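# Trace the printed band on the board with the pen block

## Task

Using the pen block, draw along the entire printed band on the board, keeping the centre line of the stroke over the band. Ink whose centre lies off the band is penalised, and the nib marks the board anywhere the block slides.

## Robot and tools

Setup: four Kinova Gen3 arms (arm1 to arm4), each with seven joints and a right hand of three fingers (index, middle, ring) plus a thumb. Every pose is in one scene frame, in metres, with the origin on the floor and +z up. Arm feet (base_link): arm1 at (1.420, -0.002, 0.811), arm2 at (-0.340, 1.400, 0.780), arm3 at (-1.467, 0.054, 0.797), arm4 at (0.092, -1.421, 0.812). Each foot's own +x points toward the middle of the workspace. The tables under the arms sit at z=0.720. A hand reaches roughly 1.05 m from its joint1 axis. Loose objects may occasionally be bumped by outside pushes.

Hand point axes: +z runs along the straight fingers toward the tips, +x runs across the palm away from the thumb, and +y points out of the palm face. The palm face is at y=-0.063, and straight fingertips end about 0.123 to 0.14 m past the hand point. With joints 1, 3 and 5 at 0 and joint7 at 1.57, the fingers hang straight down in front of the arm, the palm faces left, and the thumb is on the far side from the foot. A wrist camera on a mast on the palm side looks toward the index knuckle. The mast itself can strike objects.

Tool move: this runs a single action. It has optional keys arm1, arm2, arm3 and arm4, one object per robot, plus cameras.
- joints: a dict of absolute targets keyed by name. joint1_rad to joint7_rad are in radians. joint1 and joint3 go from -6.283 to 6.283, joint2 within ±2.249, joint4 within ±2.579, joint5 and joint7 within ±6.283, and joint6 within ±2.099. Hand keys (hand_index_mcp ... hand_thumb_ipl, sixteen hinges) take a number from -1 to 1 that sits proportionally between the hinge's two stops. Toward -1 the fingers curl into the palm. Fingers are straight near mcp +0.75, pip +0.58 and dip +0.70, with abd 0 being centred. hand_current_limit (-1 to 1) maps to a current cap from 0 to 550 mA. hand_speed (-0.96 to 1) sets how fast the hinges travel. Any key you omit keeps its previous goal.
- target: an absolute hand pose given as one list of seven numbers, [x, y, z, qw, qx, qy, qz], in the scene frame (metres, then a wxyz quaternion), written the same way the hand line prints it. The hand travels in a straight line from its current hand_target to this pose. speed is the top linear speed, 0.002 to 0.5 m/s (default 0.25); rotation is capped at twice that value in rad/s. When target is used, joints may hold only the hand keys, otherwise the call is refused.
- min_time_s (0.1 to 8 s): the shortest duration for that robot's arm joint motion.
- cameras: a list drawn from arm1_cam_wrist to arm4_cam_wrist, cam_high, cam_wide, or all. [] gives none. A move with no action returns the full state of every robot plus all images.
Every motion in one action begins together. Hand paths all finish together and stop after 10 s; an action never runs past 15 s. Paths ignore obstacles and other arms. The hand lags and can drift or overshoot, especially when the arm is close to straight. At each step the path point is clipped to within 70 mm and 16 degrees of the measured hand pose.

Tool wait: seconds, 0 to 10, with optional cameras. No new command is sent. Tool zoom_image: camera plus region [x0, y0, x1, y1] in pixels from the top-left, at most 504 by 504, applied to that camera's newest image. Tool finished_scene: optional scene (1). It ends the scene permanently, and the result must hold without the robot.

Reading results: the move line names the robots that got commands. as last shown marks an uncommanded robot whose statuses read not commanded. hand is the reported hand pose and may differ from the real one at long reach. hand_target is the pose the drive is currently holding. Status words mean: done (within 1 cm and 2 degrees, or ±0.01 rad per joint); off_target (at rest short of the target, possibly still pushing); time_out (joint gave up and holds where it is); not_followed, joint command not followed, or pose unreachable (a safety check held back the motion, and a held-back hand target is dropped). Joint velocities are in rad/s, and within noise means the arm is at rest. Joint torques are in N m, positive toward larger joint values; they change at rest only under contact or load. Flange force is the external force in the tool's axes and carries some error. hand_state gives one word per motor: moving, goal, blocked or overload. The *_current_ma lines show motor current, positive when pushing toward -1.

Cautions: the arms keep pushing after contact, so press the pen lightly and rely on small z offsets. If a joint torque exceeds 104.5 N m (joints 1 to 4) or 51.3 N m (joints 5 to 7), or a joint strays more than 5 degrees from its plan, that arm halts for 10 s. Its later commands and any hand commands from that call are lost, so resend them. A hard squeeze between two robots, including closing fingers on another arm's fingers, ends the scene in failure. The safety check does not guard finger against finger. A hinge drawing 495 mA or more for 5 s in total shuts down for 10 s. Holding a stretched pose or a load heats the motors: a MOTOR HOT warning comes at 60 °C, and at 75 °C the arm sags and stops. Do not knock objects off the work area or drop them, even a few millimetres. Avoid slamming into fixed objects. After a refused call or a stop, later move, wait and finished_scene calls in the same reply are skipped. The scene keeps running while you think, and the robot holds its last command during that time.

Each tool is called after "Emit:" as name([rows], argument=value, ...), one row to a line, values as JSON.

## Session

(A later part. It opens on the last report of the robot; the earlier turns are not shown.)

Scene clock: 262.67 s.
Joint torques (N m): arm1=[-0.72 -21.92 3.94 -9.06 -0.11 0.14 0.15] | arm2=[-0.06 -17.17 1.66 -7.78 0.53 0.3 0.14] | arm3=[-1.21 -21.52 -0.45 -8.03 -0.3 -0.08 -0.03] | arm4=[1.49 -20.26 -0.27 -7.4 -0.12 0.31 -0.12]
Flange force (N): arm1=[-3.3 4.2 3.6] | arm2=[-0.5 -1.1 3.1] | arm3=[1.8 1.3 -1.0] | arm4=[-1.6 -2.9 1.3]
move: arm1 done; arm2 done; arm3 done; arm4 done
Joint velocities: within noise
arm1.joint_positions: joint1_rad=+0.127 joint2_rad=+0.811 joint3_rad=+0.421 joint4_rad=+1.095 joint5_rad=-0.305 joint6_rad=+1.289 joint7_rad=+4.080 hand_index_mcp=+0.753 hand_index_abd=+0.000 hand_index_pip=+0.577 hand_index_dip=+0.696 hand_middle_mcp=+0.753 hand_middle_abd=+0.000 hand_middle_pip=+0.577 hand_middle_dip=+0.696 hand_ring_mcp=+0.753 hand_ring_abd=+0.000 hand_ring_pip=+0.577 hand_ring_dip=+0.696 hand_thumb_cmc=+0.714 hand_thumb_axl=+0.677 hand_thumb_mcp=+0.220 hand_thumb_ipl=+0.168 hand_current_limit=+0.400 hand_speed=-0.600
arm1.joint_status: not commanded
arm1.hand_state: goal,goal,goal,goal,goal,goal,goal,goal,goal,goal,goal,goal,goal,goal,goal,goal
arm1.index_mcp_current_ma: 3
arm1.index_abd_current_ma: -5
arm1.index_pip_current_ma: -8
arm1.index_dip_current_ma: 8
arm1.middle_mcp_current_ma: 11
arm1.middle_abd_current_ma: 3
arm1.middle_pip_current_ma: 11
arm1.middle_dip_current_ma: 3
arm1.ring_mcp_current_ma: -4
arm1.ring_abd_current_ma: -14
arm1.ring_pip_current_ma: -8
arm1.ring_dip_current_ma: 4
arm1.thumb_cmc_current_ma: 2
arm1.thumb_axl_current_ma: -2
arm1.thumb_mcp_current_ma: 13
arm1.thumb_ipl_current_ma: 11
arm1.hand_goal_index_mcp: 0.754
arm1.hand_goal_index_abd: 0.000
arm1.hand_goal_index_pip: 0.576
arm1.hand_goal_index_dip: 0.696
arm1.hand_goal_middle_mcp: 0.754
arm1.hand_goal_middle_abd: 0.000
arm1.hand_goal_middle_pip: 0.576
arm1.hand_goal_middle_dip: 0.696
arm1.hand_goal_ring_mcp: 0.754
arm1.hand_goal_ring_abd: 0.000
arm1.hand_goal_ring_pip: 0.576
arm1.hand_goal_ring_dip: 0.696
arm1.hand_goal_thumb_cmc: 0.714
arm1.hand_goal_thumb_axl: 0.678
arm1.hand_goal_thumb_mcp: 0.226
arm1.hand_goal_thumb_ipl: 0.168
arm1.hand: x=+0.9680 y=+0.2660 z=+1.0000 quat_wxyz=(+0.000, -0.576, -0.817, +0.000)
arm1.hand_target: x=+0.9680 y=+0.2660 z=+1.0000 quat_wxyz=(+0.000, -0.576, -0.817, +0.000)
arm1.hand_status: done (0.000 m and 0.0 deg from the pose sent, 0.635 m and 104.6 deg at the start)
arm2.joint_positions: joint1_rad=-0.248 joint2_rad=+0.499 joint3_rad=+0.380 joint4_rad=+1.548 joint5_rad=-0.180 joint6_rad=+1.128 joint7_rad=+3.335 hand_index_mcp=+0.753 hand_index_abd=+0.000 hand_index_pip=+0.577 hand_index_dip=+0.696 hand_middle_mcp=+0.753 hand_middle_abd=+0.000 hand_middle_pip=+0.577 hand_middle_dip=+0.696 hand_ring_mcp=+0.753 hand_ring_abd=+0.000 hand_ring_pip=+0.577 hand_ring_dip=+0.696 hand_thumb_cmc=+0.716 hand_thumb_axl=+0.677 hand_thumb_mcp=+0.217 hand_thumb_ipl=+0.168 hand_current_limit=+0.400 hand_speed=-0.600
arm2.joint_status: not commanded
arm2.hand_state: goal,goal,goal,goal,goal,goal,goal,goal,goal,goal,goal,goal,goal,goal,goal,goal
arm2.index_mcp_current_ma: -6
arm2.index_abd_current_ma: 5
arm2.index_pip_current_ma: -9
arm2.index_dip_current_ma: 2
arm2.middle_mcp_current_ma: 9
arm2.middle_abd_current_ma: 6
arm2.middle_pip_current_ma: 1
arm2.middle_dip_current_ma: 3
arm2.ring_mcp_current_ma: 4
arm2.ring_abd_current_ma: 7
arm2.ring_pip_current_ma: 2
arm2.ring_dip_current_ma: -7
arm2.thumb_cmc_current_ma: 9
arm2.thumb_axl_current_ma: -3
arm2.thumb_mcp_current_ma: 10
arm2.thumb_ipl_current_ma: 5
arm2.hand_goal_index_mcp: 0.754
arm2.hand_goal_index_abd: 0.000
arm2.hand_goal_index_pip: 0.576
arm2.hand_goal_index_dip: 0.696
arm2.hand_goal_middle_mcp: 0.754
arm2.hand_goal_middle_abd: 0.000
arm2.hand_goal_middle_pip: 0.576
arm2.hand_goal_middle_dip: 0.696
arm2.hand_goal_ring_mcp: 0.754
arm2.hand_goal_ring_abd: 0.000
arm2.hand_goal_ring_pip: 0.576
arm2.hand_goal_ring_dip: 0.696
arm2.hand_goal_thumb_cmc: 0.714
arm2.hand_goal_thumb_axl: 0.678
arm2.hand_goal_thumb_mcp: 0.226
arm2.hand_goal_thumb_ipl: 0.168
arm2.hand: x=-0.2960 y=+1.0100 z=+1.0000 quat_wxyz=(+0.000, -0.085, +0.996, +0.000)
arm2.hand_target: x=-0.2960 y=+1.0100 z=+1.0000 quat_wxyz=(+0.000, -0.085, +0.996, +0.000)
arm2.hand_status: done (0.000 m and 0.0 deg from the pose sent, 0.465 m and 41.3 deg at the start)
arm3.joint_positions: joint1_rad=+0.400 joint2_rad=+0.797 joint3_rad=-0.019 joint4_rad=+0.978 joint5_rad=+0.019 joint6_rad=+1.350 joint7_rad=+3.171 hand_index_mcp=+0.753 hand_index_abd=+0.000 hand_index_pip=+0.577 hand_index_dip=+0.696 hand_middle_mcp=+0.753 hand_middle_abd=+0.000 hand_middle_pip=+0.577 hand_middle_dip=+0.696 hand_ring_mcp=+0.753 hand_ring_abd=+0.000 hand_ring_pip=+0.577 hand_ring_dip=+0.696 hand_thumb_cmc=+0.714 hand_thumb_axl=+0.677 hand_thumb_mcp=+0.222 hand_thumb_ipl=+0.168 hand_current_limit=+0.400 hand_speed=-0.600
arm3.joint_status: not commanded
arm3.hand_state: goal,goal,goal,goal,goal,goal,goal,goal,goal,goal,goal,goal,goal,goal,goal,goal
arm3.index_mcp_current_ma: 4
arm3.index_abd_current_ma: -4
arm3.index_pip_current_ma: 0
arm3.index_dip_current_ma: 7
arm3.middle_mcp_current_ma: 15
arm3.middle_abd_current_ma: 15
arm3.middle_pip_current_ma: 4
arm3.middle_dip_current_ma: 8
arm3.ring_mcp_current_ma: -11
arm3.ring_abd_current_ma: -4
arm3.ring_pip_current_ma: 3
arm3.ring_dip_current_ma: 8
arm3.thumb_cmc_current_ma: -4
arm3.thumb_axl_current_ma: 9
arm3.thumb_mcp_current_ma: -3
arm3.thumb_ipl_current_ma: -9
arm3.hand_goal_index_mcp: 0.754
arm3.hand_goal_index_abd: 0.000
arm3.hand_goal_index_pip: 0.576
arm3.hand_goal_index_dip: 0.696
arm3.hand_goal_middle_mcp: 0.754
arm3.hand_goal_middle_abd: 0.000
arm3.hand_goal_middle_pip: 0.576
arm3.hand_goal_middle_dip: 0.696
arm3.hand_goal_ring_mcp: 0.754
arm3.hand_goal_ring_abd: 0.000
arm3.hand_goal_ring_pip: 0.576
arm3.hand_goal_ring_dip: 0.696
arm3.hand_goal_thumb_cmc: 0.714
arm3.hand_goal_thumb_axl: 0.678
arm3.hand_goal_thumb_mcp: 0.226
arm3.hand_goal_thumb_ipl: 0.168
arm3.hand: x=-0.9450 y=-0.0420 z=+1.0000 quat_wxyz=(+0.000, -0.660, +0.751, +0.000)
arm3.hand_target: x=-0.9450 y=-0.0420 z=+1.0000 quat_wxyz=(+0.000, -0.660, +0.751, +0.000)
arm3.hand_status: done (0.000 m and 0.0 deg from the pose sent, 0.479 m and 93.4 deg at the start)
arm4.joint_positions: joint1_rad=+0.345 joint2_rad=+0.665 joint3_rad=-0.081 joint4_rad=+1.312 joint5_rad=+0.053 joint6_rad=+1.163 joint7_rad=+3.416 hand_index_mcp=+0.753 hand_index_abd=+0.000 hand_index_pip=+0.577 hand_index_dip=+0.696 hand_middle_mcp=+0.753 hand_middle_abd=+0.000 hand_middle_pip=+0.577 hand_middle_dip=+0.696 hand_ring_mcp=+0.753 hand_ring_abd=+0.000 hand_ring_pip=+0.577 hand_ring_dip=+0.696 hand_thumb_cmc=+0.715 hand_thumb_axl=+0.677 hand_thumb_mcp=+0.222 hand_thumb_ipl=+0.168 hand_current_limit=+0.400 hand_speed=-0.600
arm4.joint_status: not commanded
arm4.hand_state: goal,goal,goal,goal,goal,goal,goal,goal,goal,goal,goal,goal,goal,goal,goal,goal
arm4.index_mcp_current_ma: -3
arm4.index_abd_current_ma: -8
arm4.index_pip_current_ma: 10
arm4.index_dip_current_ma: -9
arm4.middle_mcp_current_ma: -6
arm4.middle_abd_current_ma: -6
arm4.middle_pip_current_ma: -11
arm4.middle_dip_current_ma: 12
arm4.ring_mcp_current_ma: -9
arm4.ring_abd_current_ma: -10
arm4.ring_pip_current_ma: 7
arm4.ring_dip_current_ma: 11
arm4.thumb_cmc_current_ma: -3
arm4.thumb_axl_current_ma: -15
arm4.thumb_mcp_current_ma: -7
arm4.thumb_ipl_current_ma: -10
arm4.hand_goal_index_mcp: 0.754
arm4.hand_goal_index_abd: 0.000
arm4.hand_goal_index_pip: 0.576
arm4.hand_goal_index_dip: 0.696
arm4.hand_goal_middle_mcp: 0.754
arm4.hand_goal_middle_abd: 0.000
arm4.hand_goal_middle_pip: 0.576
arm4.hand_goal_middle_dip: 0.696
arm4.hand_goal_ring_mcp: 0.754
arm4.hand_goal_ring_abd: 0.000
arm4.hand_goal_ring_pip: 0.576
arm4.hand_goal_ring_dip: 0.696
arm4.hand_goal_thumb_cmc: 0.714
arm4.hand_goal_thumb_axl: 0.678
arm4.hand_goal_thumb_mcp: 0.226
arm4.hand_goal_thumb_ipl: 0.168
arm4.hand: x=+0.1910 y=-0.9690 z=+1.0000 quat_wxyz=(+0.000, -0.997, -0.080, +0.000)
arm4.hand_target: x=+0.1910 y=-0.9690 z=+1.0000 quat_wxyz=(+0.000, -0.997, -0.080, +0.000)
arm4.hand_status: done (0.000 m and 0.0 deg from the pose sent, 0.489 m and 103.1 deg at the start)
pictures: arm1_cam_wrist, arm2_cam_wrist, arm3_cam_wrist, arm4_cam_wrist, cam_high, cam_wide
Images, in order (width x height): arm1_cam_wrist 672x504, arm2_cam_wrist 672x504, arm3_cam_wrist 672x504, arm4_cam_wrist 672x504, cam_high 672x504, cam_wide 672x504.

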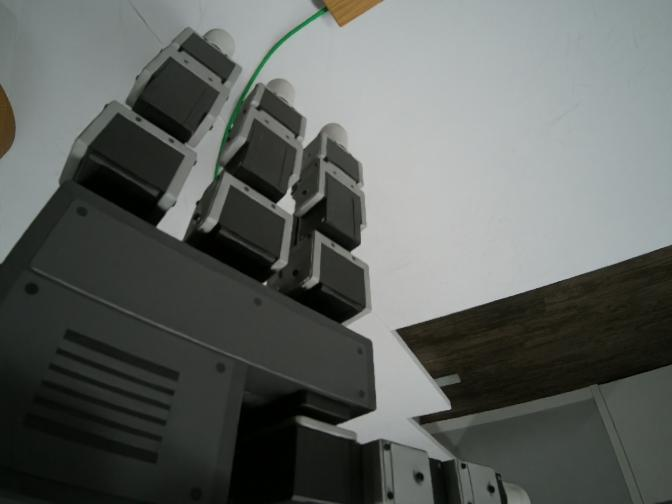

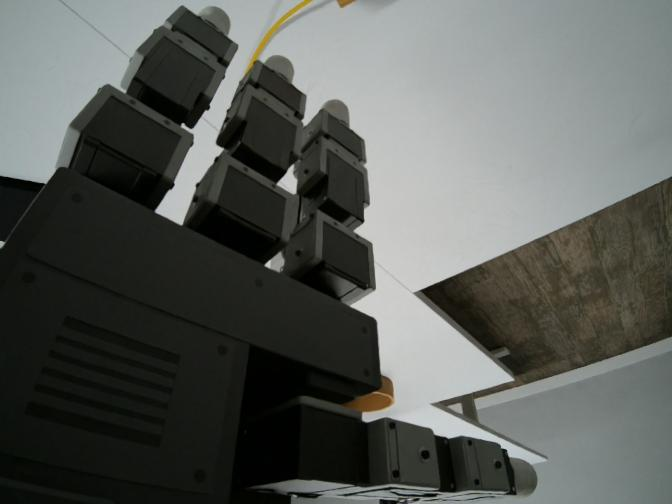

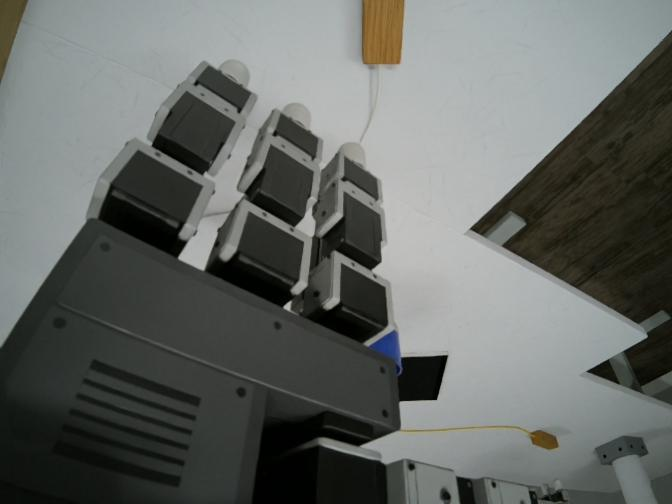

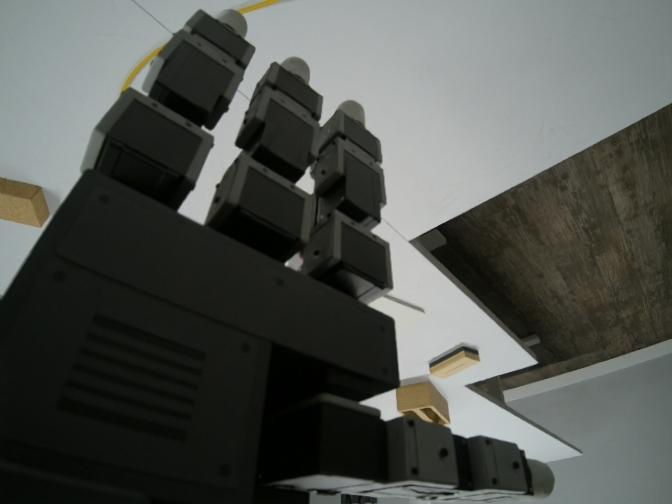

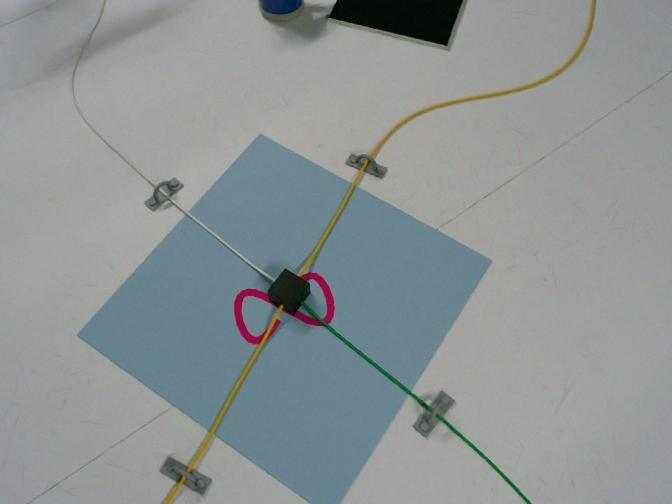

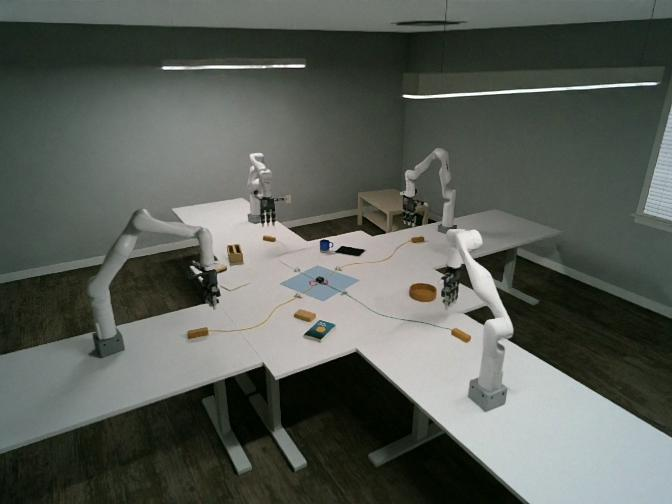

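Emit:
move(arm1={"target": [0.968, 0.266, 0.910, 0, -0.576, -0.817, 0], "speed": 0.25}, arm2={"target": [-0.296, 1.010, 0.910, 0, -0.0854, 0.9963, 0], "speed": 0.25}, arm3={"target": [-0.945, -0.042, 0.910, 0, -0.660, 0.751, 0], "speed": 0.25}, arm4={"target": [0.191, -0.969, 0.910, 0, -0.9968, -0.0802, 0], "speed": 0.25}, cameras=["arm1_cam_wrist", "arm2_cam_wrist", "arm3_cam_wrist", "arm4_cam_wrist", "cam_wide"])

Scene clock: 283.23 s.
Joint torques (N m): arm1=[-0.7 -22.49 4.11 -8.39 -0.07 0.1 0.14] | arm2=[-0.1 -18.02 1.64 -6.63 0.54 0.22 0.12] | arm3=[-1.16 -21.91 -0.43 -7.43 -0.32 -0.09 -0.07] | arm4=[1.48 -20.91 -0.31 -6.55 -0.11 0.33 -0.08]
Flange force (N): arm1=[-3.2 4.2 2.9] | arm2=[-0.6 -0.6 3.0] | arm3=[1.8 1.1 -1.3] | arm4=[-1.9 -2.3 1.9]
move: arm1 done; arm2 done; arm3 done; arm4 done
Joint velocities: within noise
arm1.joint_positions: joint1_rad=+0.131 joint2_rad=+0.904 joint3_rad=+0.391 joint4_rad=+1.214 joint5_rad=-0.337 joint6_rad=+1.081 joint7_rad=+4.111 hand_index_mcp=+0.753 hand_index_abd=+0.000 hand_index_pip=+0.577 hand_index_dip=+0.696 hand_middle_mcp=+0.753 hand_middle_abd=+0.000 hand_middle_pip=+0.577 hand_middle_dip=+0.696 hand_ring_mcp=+0.753 hand_ring_abd=+0.000 hand_ring_pip=+0.577 hand_ring_dip=+0.696 hand_thumb_cmc=+0.714 hand_thumb_axl=+0.677 hand_thumb_mcp=+0.219 hand_thumb_ipl=+0.168 hand_current_limit=+0.400 hand_speed=-0.600
arm1.joint_status: not commanded
arm1.hand_state: goal,goal,goal,goal,goal,goal,goal,goal,goal,goal,goal,goal,goal,goal,goal,goal
arm1.index_mcp_current_ma: 6
arm1.index_abd_current_ma: -7
arm1.index_pip_current_ma: -10
arm1.index_dip_current_ma: -4
arm1.middle_mcp_current_ma: 6
arm1.middle_abd_current_ma: 8
arm1.middle_pip_current_ma: 8
arm1.middle_dip_current_ma: 14
arm1.ring_mcp_current_ma: -14
arm1.ring_abd_current_ma: -8
arm1.ring_pip_current_ma: -7
arm1.ring_dip_current_ma: 1
arm1.thumb_cmc_current_ma: 1
arm1.thumb_axl_current_ma: 3
arm1.thumb_mcp_current_ma: 8
arm1.thumb_ipl_current_ma: 4
arm1.hand_goal_index_mcp: 0.754
arm1.hand_goal_index_abd: 0.000
arm1.hand_goal_index_pip: 0.576
arm1.hand_goal_index_dip: 0.696
arm1.hand_goal_middle_mcp: 0.754
arm1.hand_goal_middle_abd: 0.000
arm1.hand_goal_middle_pip: 0.576
arm1.hand_goal_middle_dip: 0.696
arm1.hand_goal_ring_mcp: 0.754
arm1.hand_goal_ring_abd: 0.000
arm1.hand_goal_ring_pip: 0.576
arm1.hand_goal_ring_dip: 0.696
arm1.hand_goal_thumb_cmc: 0.714
arm1.hand_goal_thumb_axl: 0.678
arm1.hand_goal_thumb_mcp: 0.226
arm1.hand_goal_thumb_ipl: 0.168
arm1.hand: x=+0.9680 y=+0.2660 z=+0.9100 quat_wxyz=(+0.000, -0.576, -0.817, +0.000)
arm1.hand_target: x=+0.9680 y=+0.2660 z=+0.9100 quat_wxyz=(+0.000, -0.576, -0.817, +0.000)
arm1.hand_status: done (0.000 m and 0.0 deg from the pose sent, 0.090 m and 0.0 deg at the start)
arm2.joint_positions: joint1_rad=-0.220 joint2_rad=+0.616 joint3_rad=+0.342 joint4_rad=+1.678 joint5_rad=-0.232 joint6_rad=+0.886 joint7_rad=+3.380 hand_index_mcp=+0.753 hand_index_abd=+0.000 hand_index_pip=+0.577 hand_index_dip=+0.696 hand_middle_mcp=+0.753 hand_middle_abd=+0.000 hand_middle_pip=+0.577 hand_middle_dip=+0.696 hand_ring_mcp=+0.753 hand_ring_abd=+0.000 hand_ring_pip=+0.577 hand_ring_dip=+0.696 hand_thumb_cmc=+0.717 hand_thumb_axl=+0.677 hand_thumb_mcp=+0.214 hand_thumb_ipl=+0.168 hand_current_limit=+0.400 hand_speed=-0.600
arm2.joint_status: not commanded
arm2.hand_state: goal,goal,goal,goal,goal,goal,goal,goal,goal,goal,goal,goal,goal,goal,goal,goal
arm2.index_mcp_current_ma: -11
arm2.index_abd_current_ma: 2
arm2.index_pip_current_ma: -1
arm2.index_dip_current_ma: 4
arm2.middle_mcp_current_ma: 7
arm2.middle_abd_current_ma: 13
arm2.middle_pip_current_ma: 3
arm2.middle_dip_current_ma: -1
arm2.ring_mcp_current_ma: 3
arm2.ring_abd_current_ma: 2
arm2.ring_pip_current_ma: 8
arm2.ring_dip_current_ma: -11
arm2.thumb_cmc_current_ma: 6
arm2.thumb_axl_current_ma: -4
arm2.thumb_mcp_current_ma: 9
arm2.thumb_ipl_current_ma: 5
arm2.hand_goal_index_mcp: 0.754
arm2.hand_goal_index_abd: 0.000
arm2.hand_goal_index_pip: 0.576
arm2.hand_goal_index_dip: 0.696
arm2.hand_goal_middle_mcp: 0.754
arm2.hand_goal_middle_abd: 0.000
arm2.hand_goal_middle_pip: 0.576
arm2.hand_goal_middle_dip: 0.696
arm2.hand_goal_ring_mcp: 0.754
arm2.hand_goal_ring_abd: 0.000
arm2.hand_goal_ring_pip: 0.576
arm2.hand_goal_ring_dip: 0.696
arm2.hand_goal_thumb_cmc: 0.714
arm2.hand_goal_thumb_axl: 0.678
arm2.hand_goal_thumb_mcp: 0.226
arm2.hand_goal_thumb_ipl: 0.168
arm2.hand: x=-0.2960 y=+1.0100 z=+0.9100 quat_wxyz=(+0.000, -0.085, +0.996, +0.000)
arm2.hand_target: x=-0.2960 y=+1.0100 z=+0.9100 quat_wxyz=(+0.000, -0.085, +0.996, +0.000)
arm2.hand_status: done (0.000 m and 0.0 deg from the pose sent, 0.090 m and 0.0 deg at the start)
arm3.joint_positions: joint1_rad=+0.403 joint2_rad=+0.877 joint3_rad=-0.023 joint4_rad=+1.116 joint5_rad=+0.025 joint6_rad=+1.133 joint7_rad=+3.167 hand_index_mcp=+0.753 hand_index_abd=+0.000 hand_index_pip=+0.577 hand_index_dip=+0.696 hand_middle_mcp=+0.753 hand_middle_abd=+0.000 hand_middle_pip=+0.577 hand_middle_dip=+0.696 hand_ring_mcp=+0.753 hand_ring_abd=+0.000 hand_ring_pip=+0.577 hand_ring_dip=+0.696 hand_thumb_cmc=+0.714 hand_thumb_axl=+0.677 hand_thumb_mcp=+0.221 hand_thumb_ipl=+0.168 hand_current_limit=+0.400 hand_speed=-0.600
arm3.joint_status: not commanded
arm3.hand_state: goal,goal,goal,goal,goal,goal,goal,goal,goal,goal,goal,goal,goal,goal,goal,goal
arm3.index_mcp_current_ma: -3
arm3.index_abd_current_ma: 8
arm3.index_pip_current_ma: 17
arm3.index_dip_current_ma: 5
arm3.middle_mcp_current_ma: -3
arm3.middle_abd_current_ma: -4
arm3.middle_pip_current_ma: 20
arm3.middle_dip_current_ma: -16
arm3.ring_mcp_current_ma: -12
arm3.ring_abd_current_ma: -5
arm3.ring_pip_current_ma: -6
arm3.ring_dip_current_ma: 0
arm3.thumb_cmc_current_ma: 15
arm3.thumb_axl_current_ma: 9
arm3.thumb_mcp_current_ma: -16
arm3.thumb_ipl_current_ma: -5
arm3.hand_goal_index_mcp: 0.754
arm3.hand_goal_index_abd: 0.000
arm3.hand_goal_index_pip: 0.576
arm3.hand_goal_index_dip: 0.696
arm3.hand_goal_middle_mcp: 0.754
arm3.hand_goal_middle_abd: 0.000
arm3.hand_goal_middle_pip: 0.576
arm3.hand_goal_middle_dip: 0.696
arm3.hand_goal_ring_mcp: 0.754
arm3.hand_goal_ring_abd: 0.000
arm3.hand_goal_ring_pip: 0.576
arm3.hand_goal_ring_dip: 0.696
arm3.hand_goal_thumb_cmc: 0.714
arm3.hand_goal_thumb_axl: 0.678
arm3.hand_goal_thumb_mcp: 0.226
arm3.hand_goal_thumb_ipl: 0.168
arm3.hand: x=-0.9450 y=-0.0420 z=+0.9100 quat_wxyz=(+0.000, -0.660, +0.751, +0.000)
arm3.hand_target: x=-0.9450 y=-0.0420 z=+0.9100 quat_wxyz=(+0.000, -0.660, +0.751, +0.000)
arm3.hand_status: done (0.000 m and 0.0 deg from the pose sent, 0.090 m and 0.0 deg at the start)
arm4.joint_positions: joint1_rad=+0.344 joint2_rad=+0.774 joint3_rad=-0.078 joint4_rad=+1.423 joint5_rad=+0.066 joint6_rad=+0.943 joint7_rad=+3.405 hand_index_mcp=+0.753 hand_index_abd=+0.000 hand_index_pip=+0.577 hand_index_dip=+0.696 hand_middle_mcp=+0.753 hand_middle_abd=+0.000 hand_middle_pip=+0.577 hand_middle_dip=+0.696 hand_ring_mcp=+0.753 hand_ring_abd=+0.000 hand_ring_pip=+0.577 hand_ring_dip=+0.696 hand_thumb_cmc=+0.717 hand_thumb_axl=+0.677 hand_thumb_mcp=+0.221 hand_thumb_ipl=+0.168 hand_current_limit=+0.400 hand_speed=-0.600
arm4.joint_status: not commanded
arm4.hand_state: goal,goal,goal,goal,goal,goal,goal,goal,goal,goal,goal,goal,goal,goal,goal,goal
arm4.index_mcp_current_ma: -1
arm4.index_abd_current_ma: -8
arm4.index_pip_current_ma: 11
arm4.index_dip_current_ma: -6
arm4.middle_mcp_current_ma: -1
arm4.middle_abd_current_ma: 0
arm4.middle_pip_current_ma: -7
arm4.middle_dip_current_ma: 9
arm4.ring_mcp_current_ma: -1
arm4.ring_abd_current_ma: -9
arm4.ring_pip_current_ma: 7
arm4.ring_dip_current_ma: 11
arm4.thumb_cmc_current_ma: -6
arm4.thumb_axl_current_ma: -10
arm4.thumb_mcp_current_ma: -2
arm4.thumb_ipl_current_ma: -10
arm4.hand_goal_index_mcp: 0.754
arm4.hand_goal_index_abd: 0.000
arm4.hand_goal_index_pip: 0.576
arm4.hand_goal_index_dip: 0.696
arm4.hand_goal_middle_mcp: 0.754
arm4.hand_goal_middle_abd: 0.000
arm4.hand_goal_middle_pip: 0.576
arm4.hand_goal_middle_dip: 0.696
arm4.hand_goal_ring_mcp: 0.754
arm4.hand_goal_ring_abd: 0.000
arm4.hand_goal_ring_pip: 0.576
arm4.hand_goal_ring_dip: 0.696
arm4.hand_goal_thumb_cmc: 0.714
arm4.hand_goal_thumb_axl: 0.678
arm4.hand_goal_thumb_mcp: 0.226
arm4.hand_goal_thumb_ipl: 0.168
arm4.hand: x=+0.1910 y=-0.9690 z=+0.9100 quat_wxyz=(+0.000, -0.997, -0.080, +0.000)
arm4.hand_target: x=+0.1910 y=-0.9690 z=+0.9100 quat_wxyz=(+0.000, -0.997, -0.080, +0.000)
arm4.hand_status: done (0.000 m and 0.0 deg from the pose sent, 0.090 m and 0.0 deg at the start)
Images, in order (width x height): arm1_cam_wrist 672x504, arm2_cam_wrist 672x504, arm3_cam_wrist 672x504, arm4_cam_wrist 672x504, cam_wide 672x504.

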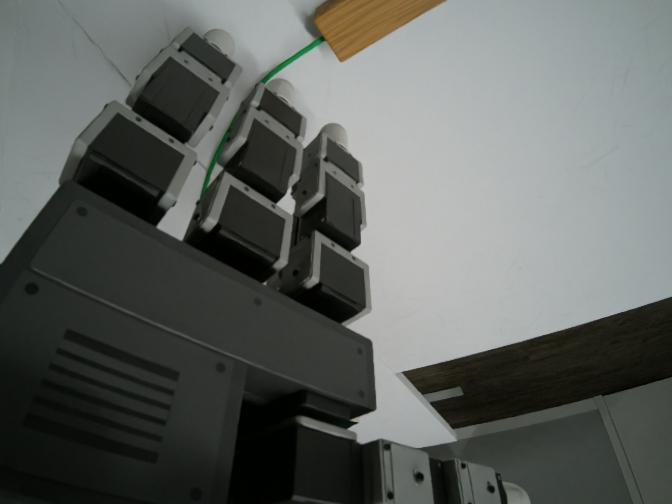

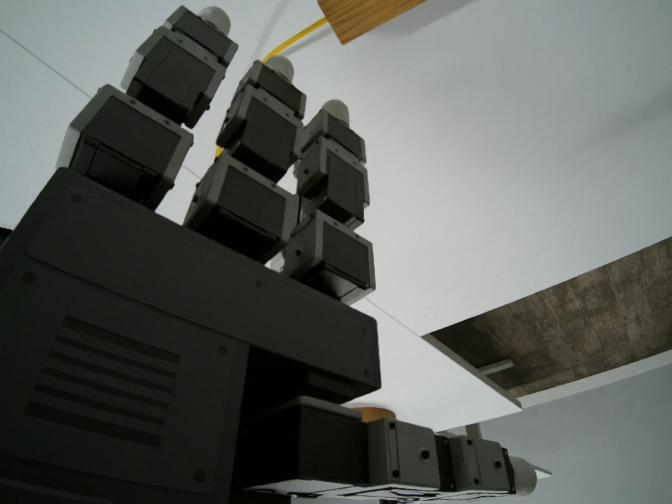

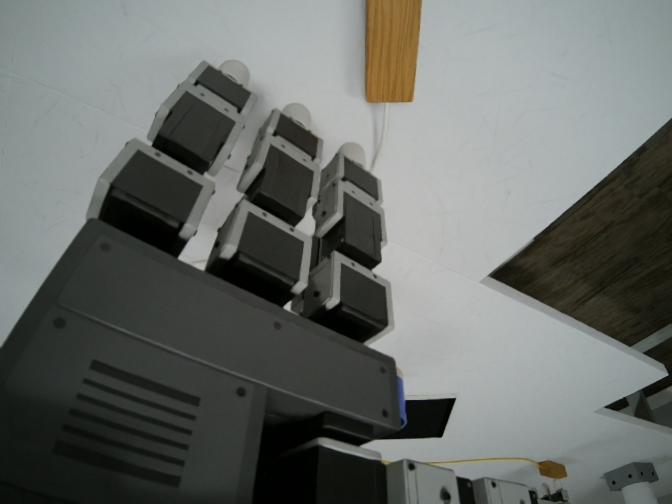

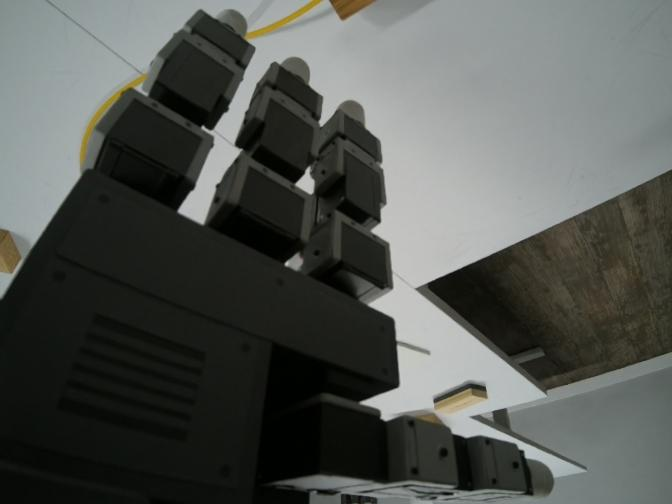

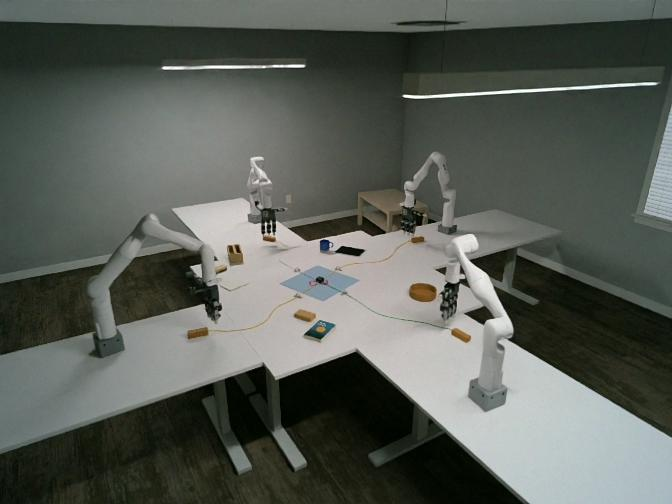

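Emit:
zoom_image(camera="arm1_cam_wrist", region=[190, 0, 450, 195])

Emit:
zoom_image(camera="arm2_cam_wrist", region=[190, 0, 450, 195])

Emit:
zoom_image(camera="arm4_cam_wrist", region=[190, 0, 450, 195])

Emit:
zoom_image(camera="arm3_cam_wrist", region=[190, 0, 450, 195])

Scaled by 1.938 from the camera's image (finer frame: 960x720).

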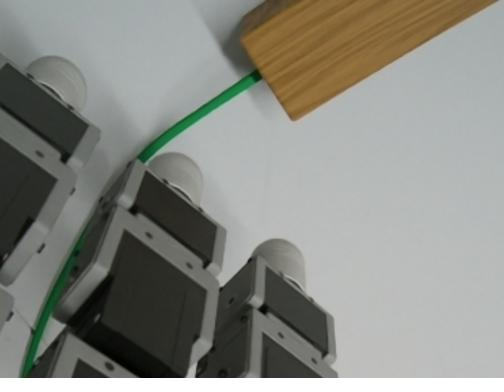

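Scaled by 1.938 from the camera's image (finer frame: 960x720).

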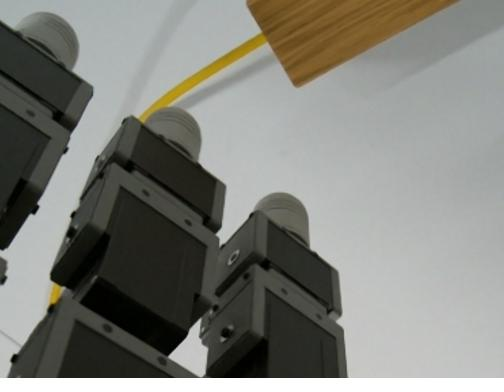

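Scaled by 1.938 from the camera's image (finer frame: 960x720).

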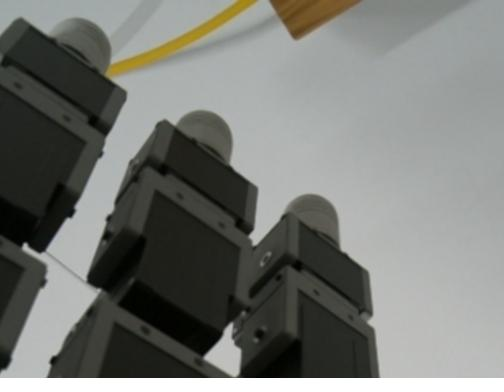

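Scaled by 1.938 from the camera's image (finer frame: 960x720).

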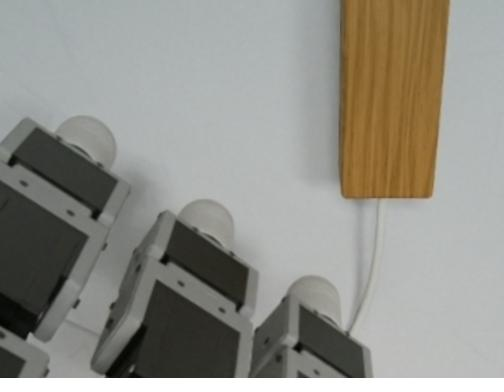

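Emit:
move(arm1={"target": [0.974, 0.265, 0.885, 0, -0.6756, -0.7373, 0], "speed": 0.2}, arm2={"target": [-0.287, 1.014, 0.885, 0, 0.0872, 0.9962, 0], "speed": 0.2}, arm3={"target": [-0.941, -0.028, 0.885, 0, -0.8192, 0.5736, 0], "speed": 0.2}, arm4={"target": [0.207, -0.977, 0.885, 0, -0.9969, 0.0785, 0], "speed": 0.2}, cameras=["arm1_cam_wrist", "arm2_cam_wrist", "arm3_cam_wrist", "arm4_cam_wrist"])

Scene clock: 362.33 s.
Joint torques (N m): arm1=[-0.7 -22.75 4.47 -8.08 -0.08 0.14 0.15] | arm2=[-0.12 -17.6 2.14 -6.11 0.51 0.25 0.12] | arm3=[-1.22 -22.14 -1.13 -7.2 -0.32 -0.1 -0.05] | arm4=[1.5 -20.87 0.19 -6.16 -0.11 0.29 -0.07]
Flange force (N): arm1=[-2.3 4.9 2.9] | arm2=[-0.6 0.1 3.2] | arm3=[1.3 1.7 -1.3] | arm4=[-2.6 -1.6 1.7]
move: arm1 done; arm2 done; arm3 done; arm4 done
Joint velocities: within noise
arm1.joint_positions: joint1_rad=+0.148 joint2_rad=+0.953 joint3_rad=+0.439 joint4_rad=+1.220 joint5_rad=-0.402 joint6_rad=+1.048 joint7_rad=+3.934 hand_index_mcp=+0.753 hand_index_abd=+0.000 hand_index_pip=+0.577 hand_index_dip=+0.696 hand_middle_mcp=+0.753 hand_middle_abd=+0.000 hand_middle_pip=+0.577 hand_middle_dip=+0.696 hand_ring_mcp=+0.753 hand_ring_abd=+0.000 hand_ring_pip=+0.577 hand_ring_dip=+0.696 hand_thumb_cmc=+0.714 hand_thumb_axl=+0.677 hand_thumb_mcp=+0.219 hand_thumb_ipl=+0.168 hand_current_limit=+0.400 hand_speed=-0.600
arm1.joint_status: not commanded
arm1.hand_state: goal,goal,goal,goal,goal,goal,goal,goal,goal,goal,goal,goal,goal,goal,goal,goal
arm1.index_mcp_current_ma: -17
arm1.index_abd_current_ma: 0
arm1.index_pip_current_ma: -13
arm1.index_dip_current_ma: 5
arm1.middle_mcp_current_ma: 5
arm1.middle_abd_current_ma: 7
arm1.middle_pip_current_ma: -1
arm1.middle_dip_current_ma: 4
arm1.ring_mcp_current_ma: 1
arm1.ring_abd_current_ma: -14
arm1.ring_pip_current_ma: 5
arm1.ring_dip_current_ma: -7
arm1.thumb_cmc_current_ma: -1
arm1.thumb_axl_current_ma: -4
arm1.thumb_mcp_current_ma: 8
arm1.thumb_ipl_current_ma: 4
arm1.hand_goal_index_mcp: 0.754
arm1.hand_goal_index_abd: 0.000
arm1.hand_goal_index_pip: 0.576
arm1.hand_goal_index_dip: 0.696
arm1.hand_goal_middle_mcp: 0.754
arm1.hand_goal_middle_abd: 0.000
arm1.hand_goal_middle_pip: 0.576
arm1.hand_goal_middle_dip: 0.696
arm1.hand_goal_ring_mcp: 0.754
arm1.hand_goal_ring_abd: 0.000
arm1.hand_goal_ring_pip: 0.576
arm1.hand_goal_ring_dip: 0.696
arm1.hand_goal_thumb_cmc: 0.714
arm1.hand_goal_thumb_axl: 0.678
arm1.hand_goal_thumb_mcp: 0.226
arm1.hand_goal_thumb_ipl: 0.168
arm1.hand: x=+0.9740 y=+0.2650 z=+0.8850 quat_wxyz=(+0.000, -0.676, -0.737, +0.000)
arm1.hand_target: x=+0.9740 y=+0.2650 z=+0.8850 quat_wxyz=(+0.000, -0.676, -0.737, +0.000)
arm1.hand_status: done (0.000 m and 0.0 deg from the pose sent, 0.026 m and 14.6 deg at the start)
arm2.joint_positions: joint1_rad=-0.232 joint2_rad=+0.647 joint3_rad=+0.419 joint4_rad=+1.753 joint5_rad=-0.323 joint6_rad=+0.809 joint7_rad=+3.159 hand_index_mcp=+0.753 hand_index_abd=+0.003 hand_index_pip=+0.577 hand_index_dip=+0.696 hand_middle_mcp=+0.753 hand_middle_abd=+0.000 hand_middle_pip=+0.577 hand_middle_dip=+0.696 hand_ring_mcp=+0.753 hand_ring_abd=+0.003 hand_ring_pip=+0.577 hand_ring_dip=+0.696 hand_thumb_cmc=+0.717 hand_thumb_axl=+0.677 hand_thumb_mcp=+0.214 hand_thumb_ipl=+0.168 hand_current_limit=+0.400 hand_speed=-0.600
arm2.joint_status: not commanded
arm2.hand_state: goal,goal,goal,goal,goal,goal,goal,goal,goal,goal,goal,goal,goal,goal,goal,goal
arm2.index_mcp_current_ma: -8
arm2.index_abd_current_ma: 4
arm2.index_pip_current_ma: 0
arm2.index_dip_current_ma: 4
arm2.middle_mcp_current_ma: 16
arm2.middle_abd_current_ma: 10
arm2.middle_pip_current_ma: 1
arm2.middle_dip_current_ma: -3
arm2.ring_mcp_current_ma: -2
arm2.ring_abd_current_ma: 6
arm2.ring_pip_current_ma: 5
arm2.ring_dip_current_ma: -9
arm2.thumb_cmc_current_ma: 13
arm2.thumb_axl_current_ma: -4
arm2.thumb_mcp_current_ma: 4
arm2.thumb_ipl_current_ma: 3
arm2.hand_goal_index_mcp: 0.754
arm2.hand_goal_index_abd: 0.000
arm2.hand_goal_index_pip: 0.576
arm2.hand_goal_index_dip: 0.696
arm2.hand_goal_middle_mcp: 0.754
arm2.hand_goal_middle_abd: 0.000
arm2.hand_goal_middle_pip: 0.576
arm2.hand_goal_middle_dip: 0.696
arm2.hand_goal_ring_mcp: 0.754
arm2.hand_goal_ring_abd: 0.000
arm2.hand_goal_ring_pip: 0.576
arm2.hand_goal_ring_dip: 0.696
arm2.hand_goal_thumb_cmc: 0.714
arm2.hand_goal_thumb_axl: 0.678
arm2.hand_goal_thumb_mcp: 0.226
arm2.hand_goal_thumb_ipl: 0.168
arm2.hand: x=-0.2870 y=+1.0140 z=+0.8850 quat_wxyz=(+0.000, +0.087, +0.996, +0.000)
arm2.hand_target: x=-0.2870 y=+1.0140 z=+0.8850 quat_wxyz=(+0.000, +0.087, +0.996, +0.000)
arm2.hand_status: done (0.000 m and 0.0 deg from the pose sent, 0.027 m and 19.8 deg at the start)
arm3.joint_positions: joint1_rad=+0.361 joint2_rad=+0.912 joint3_rad=-0.130 joint4_rad=+1.132 joint5_rad=+0.124 joint6_rad=+1.089 joint7_rad=+3.492 hand_index_mcp=+0.753 hand_index_abd=+0.000 hand_index_pip=+0.577 hand_index_dip=+0.696 hand_middle_mcp=+0.753 hand_middle_abd=+0.000 hand_middle_pip=+0.577 hand_middle_dip=+0.696 hand_ring_mcp=+0.753 hand_ring_abd=+0.000 hand_ring_pip=+0.577 hand_ring_dip=+0.696 hand_thumb_cmc=+0.715 hand_thumb_axl=+0.677 hand_thumb_mcp=+0.221 hand_thumb_ipl=+0.168 hand_current_limit=+0.400 hand_speed=-0.600
arm3.joint_status: not commanded
arm3.hand_state: goal,goal,goal,goal,goal,goal,goal,goal,goal,goal,goal,goal,goal,goal,goal,goal
arm3.index_mcp_current_ma: 6
arm3.index_abd_current_ma: -8
arm3.index_pip_current_ma: 14
arm3.index_dip_current_ma: 6
arm3.middle_mcp_current_ma: 5
arm3.middle_abd_current_ma: 9
arm3.middle_pip_current_ma: 4
arm3.middle_dip_current_ma: -6
arm3.ring_mcp_current_ma: -10
arm3.ring_abd_current_ma: 9
arm3.ring_pip_current_ma: 22
arm3.ring_dip_current_ma: 4
arm3.thumb_cmc_current_ma: 1
arm3.thumb_axl_current_ma: 1
arm3.thumb_mcp_current_ma: 3
arm3.thumb_ipl_current_ma: -7
arm3.hand_goal_index_mcp: 0.754
arm3.hand_goal_index_abd: 0.000
arm3.hand_goal_index_pip: 0.576
arm3.hand_goal_index_dip: 0.696
arm3.hand_goal_middle_mcp: 0.754
arm3.hand_goal_middle_abd: 0.000
arm3.hand_goal_middle_pip: 0.576
arm3.hand_goal_middle_dip: 0.696
arm3.hand_goal_ring_mcp: 0.754
arm3.hand_goal_ring_abd: 0.000
arm3.hand_goal_ring_pip: 0.576
arm3.hand_goal_ring_dip: 0.696
arm3.hand_goal_thumb_cmc: 0.714
arm3.hand_goal_thumb_axl: 0.678
arm3.hand_goal_thumb_mcp: 0.226
arm3.hand_goal_thumb_ipl: 0.168
arm3.hand: x=-0.9410 y=-0.0280 z=+0.8850 quat_wxyz=(+0.000, -0.819, +0.574, +0.000)
arm3.hand_target: x=-0.9410 y=-0.0280 z=+0.8850 quat_wxyz=(+0.000, -0.819, +0.574, +0.000)
arm3.hand_status: done (0.000 m and 0.0 deg from the pose sent, 0.029 m and 27.4 deg at the start)
arm4.joint_positions: joint1_rad=+0.382 joint2_rad=+0.801 joint3_rad=+0.001 joint4_rad=+1.464 joint5_rad=-0.003 joint6_rad=+0.873 joint7_rad=+3.222 hand_index_mcp=+0.753 hand_index_abd=+0.000 hand_index_pip=+0.577 hand_index_dip=+0.696 hand_middle_mcp=+0.753 hand_middle_abd=+0.000 hand_middle_pip=+0.577 hand_middle_dip=+0.696 hand_ring_mcp=+0.753 hand_ring_abd=+0.000 hand_ring_pip=+0.577 hand_ring_dip=+0.696 hand_thumb_cmc=+0.717 hand_thumb_axl=+0.677 hand_thumb_mcp=+0.221 hand_thumb_ipl=+0.168 hand_current_limit=+0.400 hand_speed=-0.600
arm4.joint_status: not commanded
arm4.hand_state: goal,goal,goal,goal,goal,goal,goal,goal,goal,goal,goal,goal,goal,goal,goal,goal
arm4.index_mcp_current_ma: 2
arm4.index_abd_current_ma: -14
arm4.index_pip_current_ma: 10
arm4.index_dip_current_ma: -9
arm4.middle_mcp_current_ma: 0
arm4.middle_abd_current_ma: -2
arm4.middle_pip_current_ma: -10
arm4.middle_dip_current_ma: 7
arm4.ring_mcp_current_ma: 0
arm4.ring_abd_current_ma: -3
arm4.ring_pip_current_ma: 9
arm4.ring_dip_current_ma: 5
arm4.thumb_cmc_current_ma: 1
arm4.thumb_axl_current_ma: -7
arm4.thumb_mcp_current_ma: -4
arm4.thumb_ipl_current_ma: -15
arm4.hand_goal_index_mcp: 0.754
arm4.hand_goal_index_abd: 0.000
arm4.hand_goal_index_pip: 0.576
arm4.hand_goal_index_dip: 0.696
arm4.hand_goal_middle_mcp: 0.754
arm4.hand_goal_middle_abd: 0.000
arm4.hand_goal_middle_pip: 0.576
arm4.hand_goal_middle_dip: 0.696
arm4.hand_goal_ring_mcp: 0.754
arm4.hand_goal_ring_abd: 0.000
arm4.hand_goal_ring_pip: 0.576
arm4.hand_goal_ring_dip: 0.696
arm4.hand_goal_thumb_cmc: 0.714
arm4.hand_goal_thumb_axl: 0.678
arm4.hand_goal_thumb_mcp: 0.226
arm4.hand_goal_thumb_ipl: 0.168
arm4.hand: x=+0.2070 y=-0.9770 z=+0.8850 quat_wxyz=(+0.000, -0.997, +0.079, +0.000)
arm4.hand_target: x=+0.2070 y=-0.9770 z=+0.8850 quat_wxyz=(+0.000, -0.997, +0.079, +0.000)
arm4.hand_status: done (0.000 m and 0.0 deg from the pose sent, 0.031 m and 18.2 deg at the start)
Images, in order (width x height): arm1_cam_wrist 672x504, arm2_cam_wrist 672x504, arm3_cam_wrist 672x504, arm4_cam_wrist 672x504.

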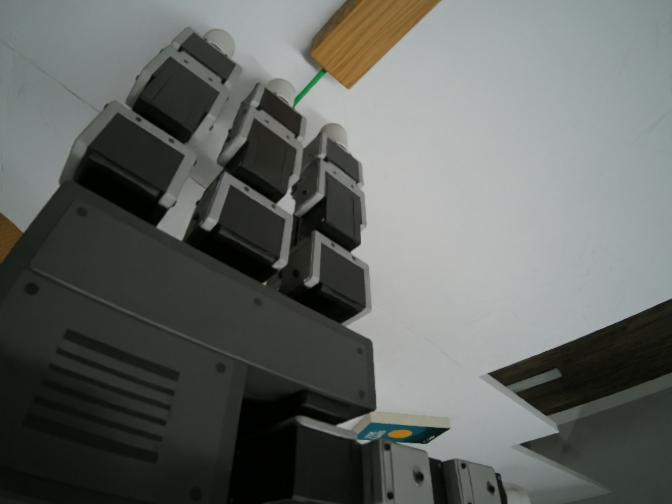

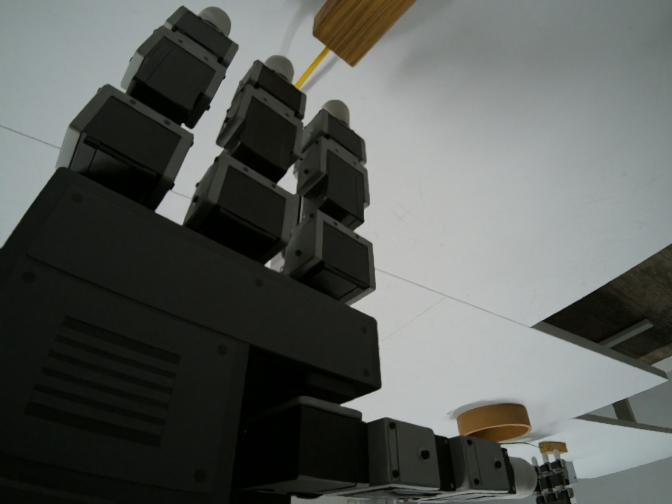

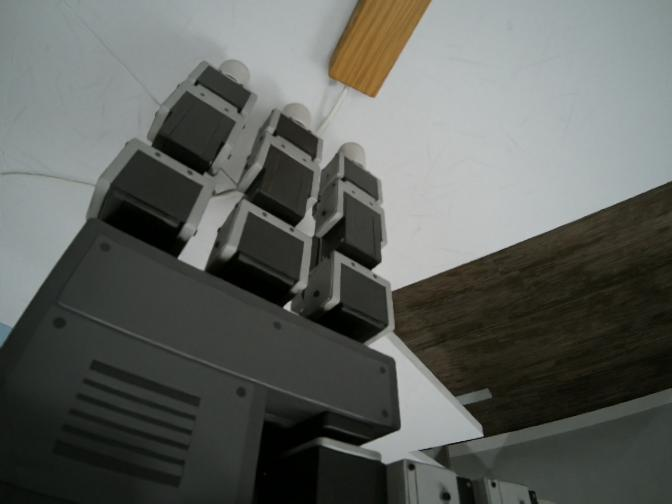

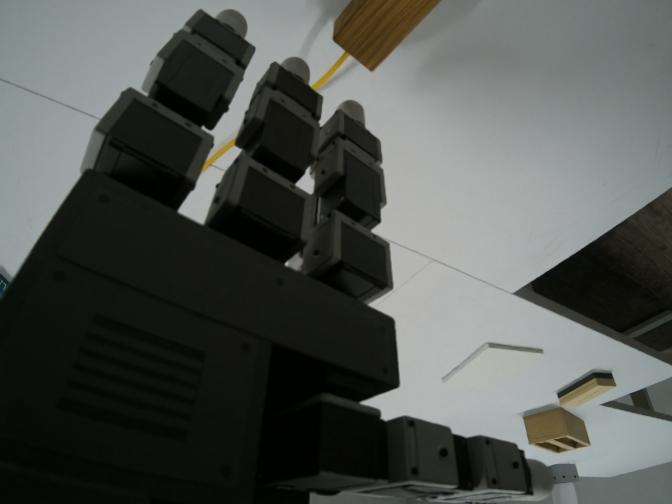

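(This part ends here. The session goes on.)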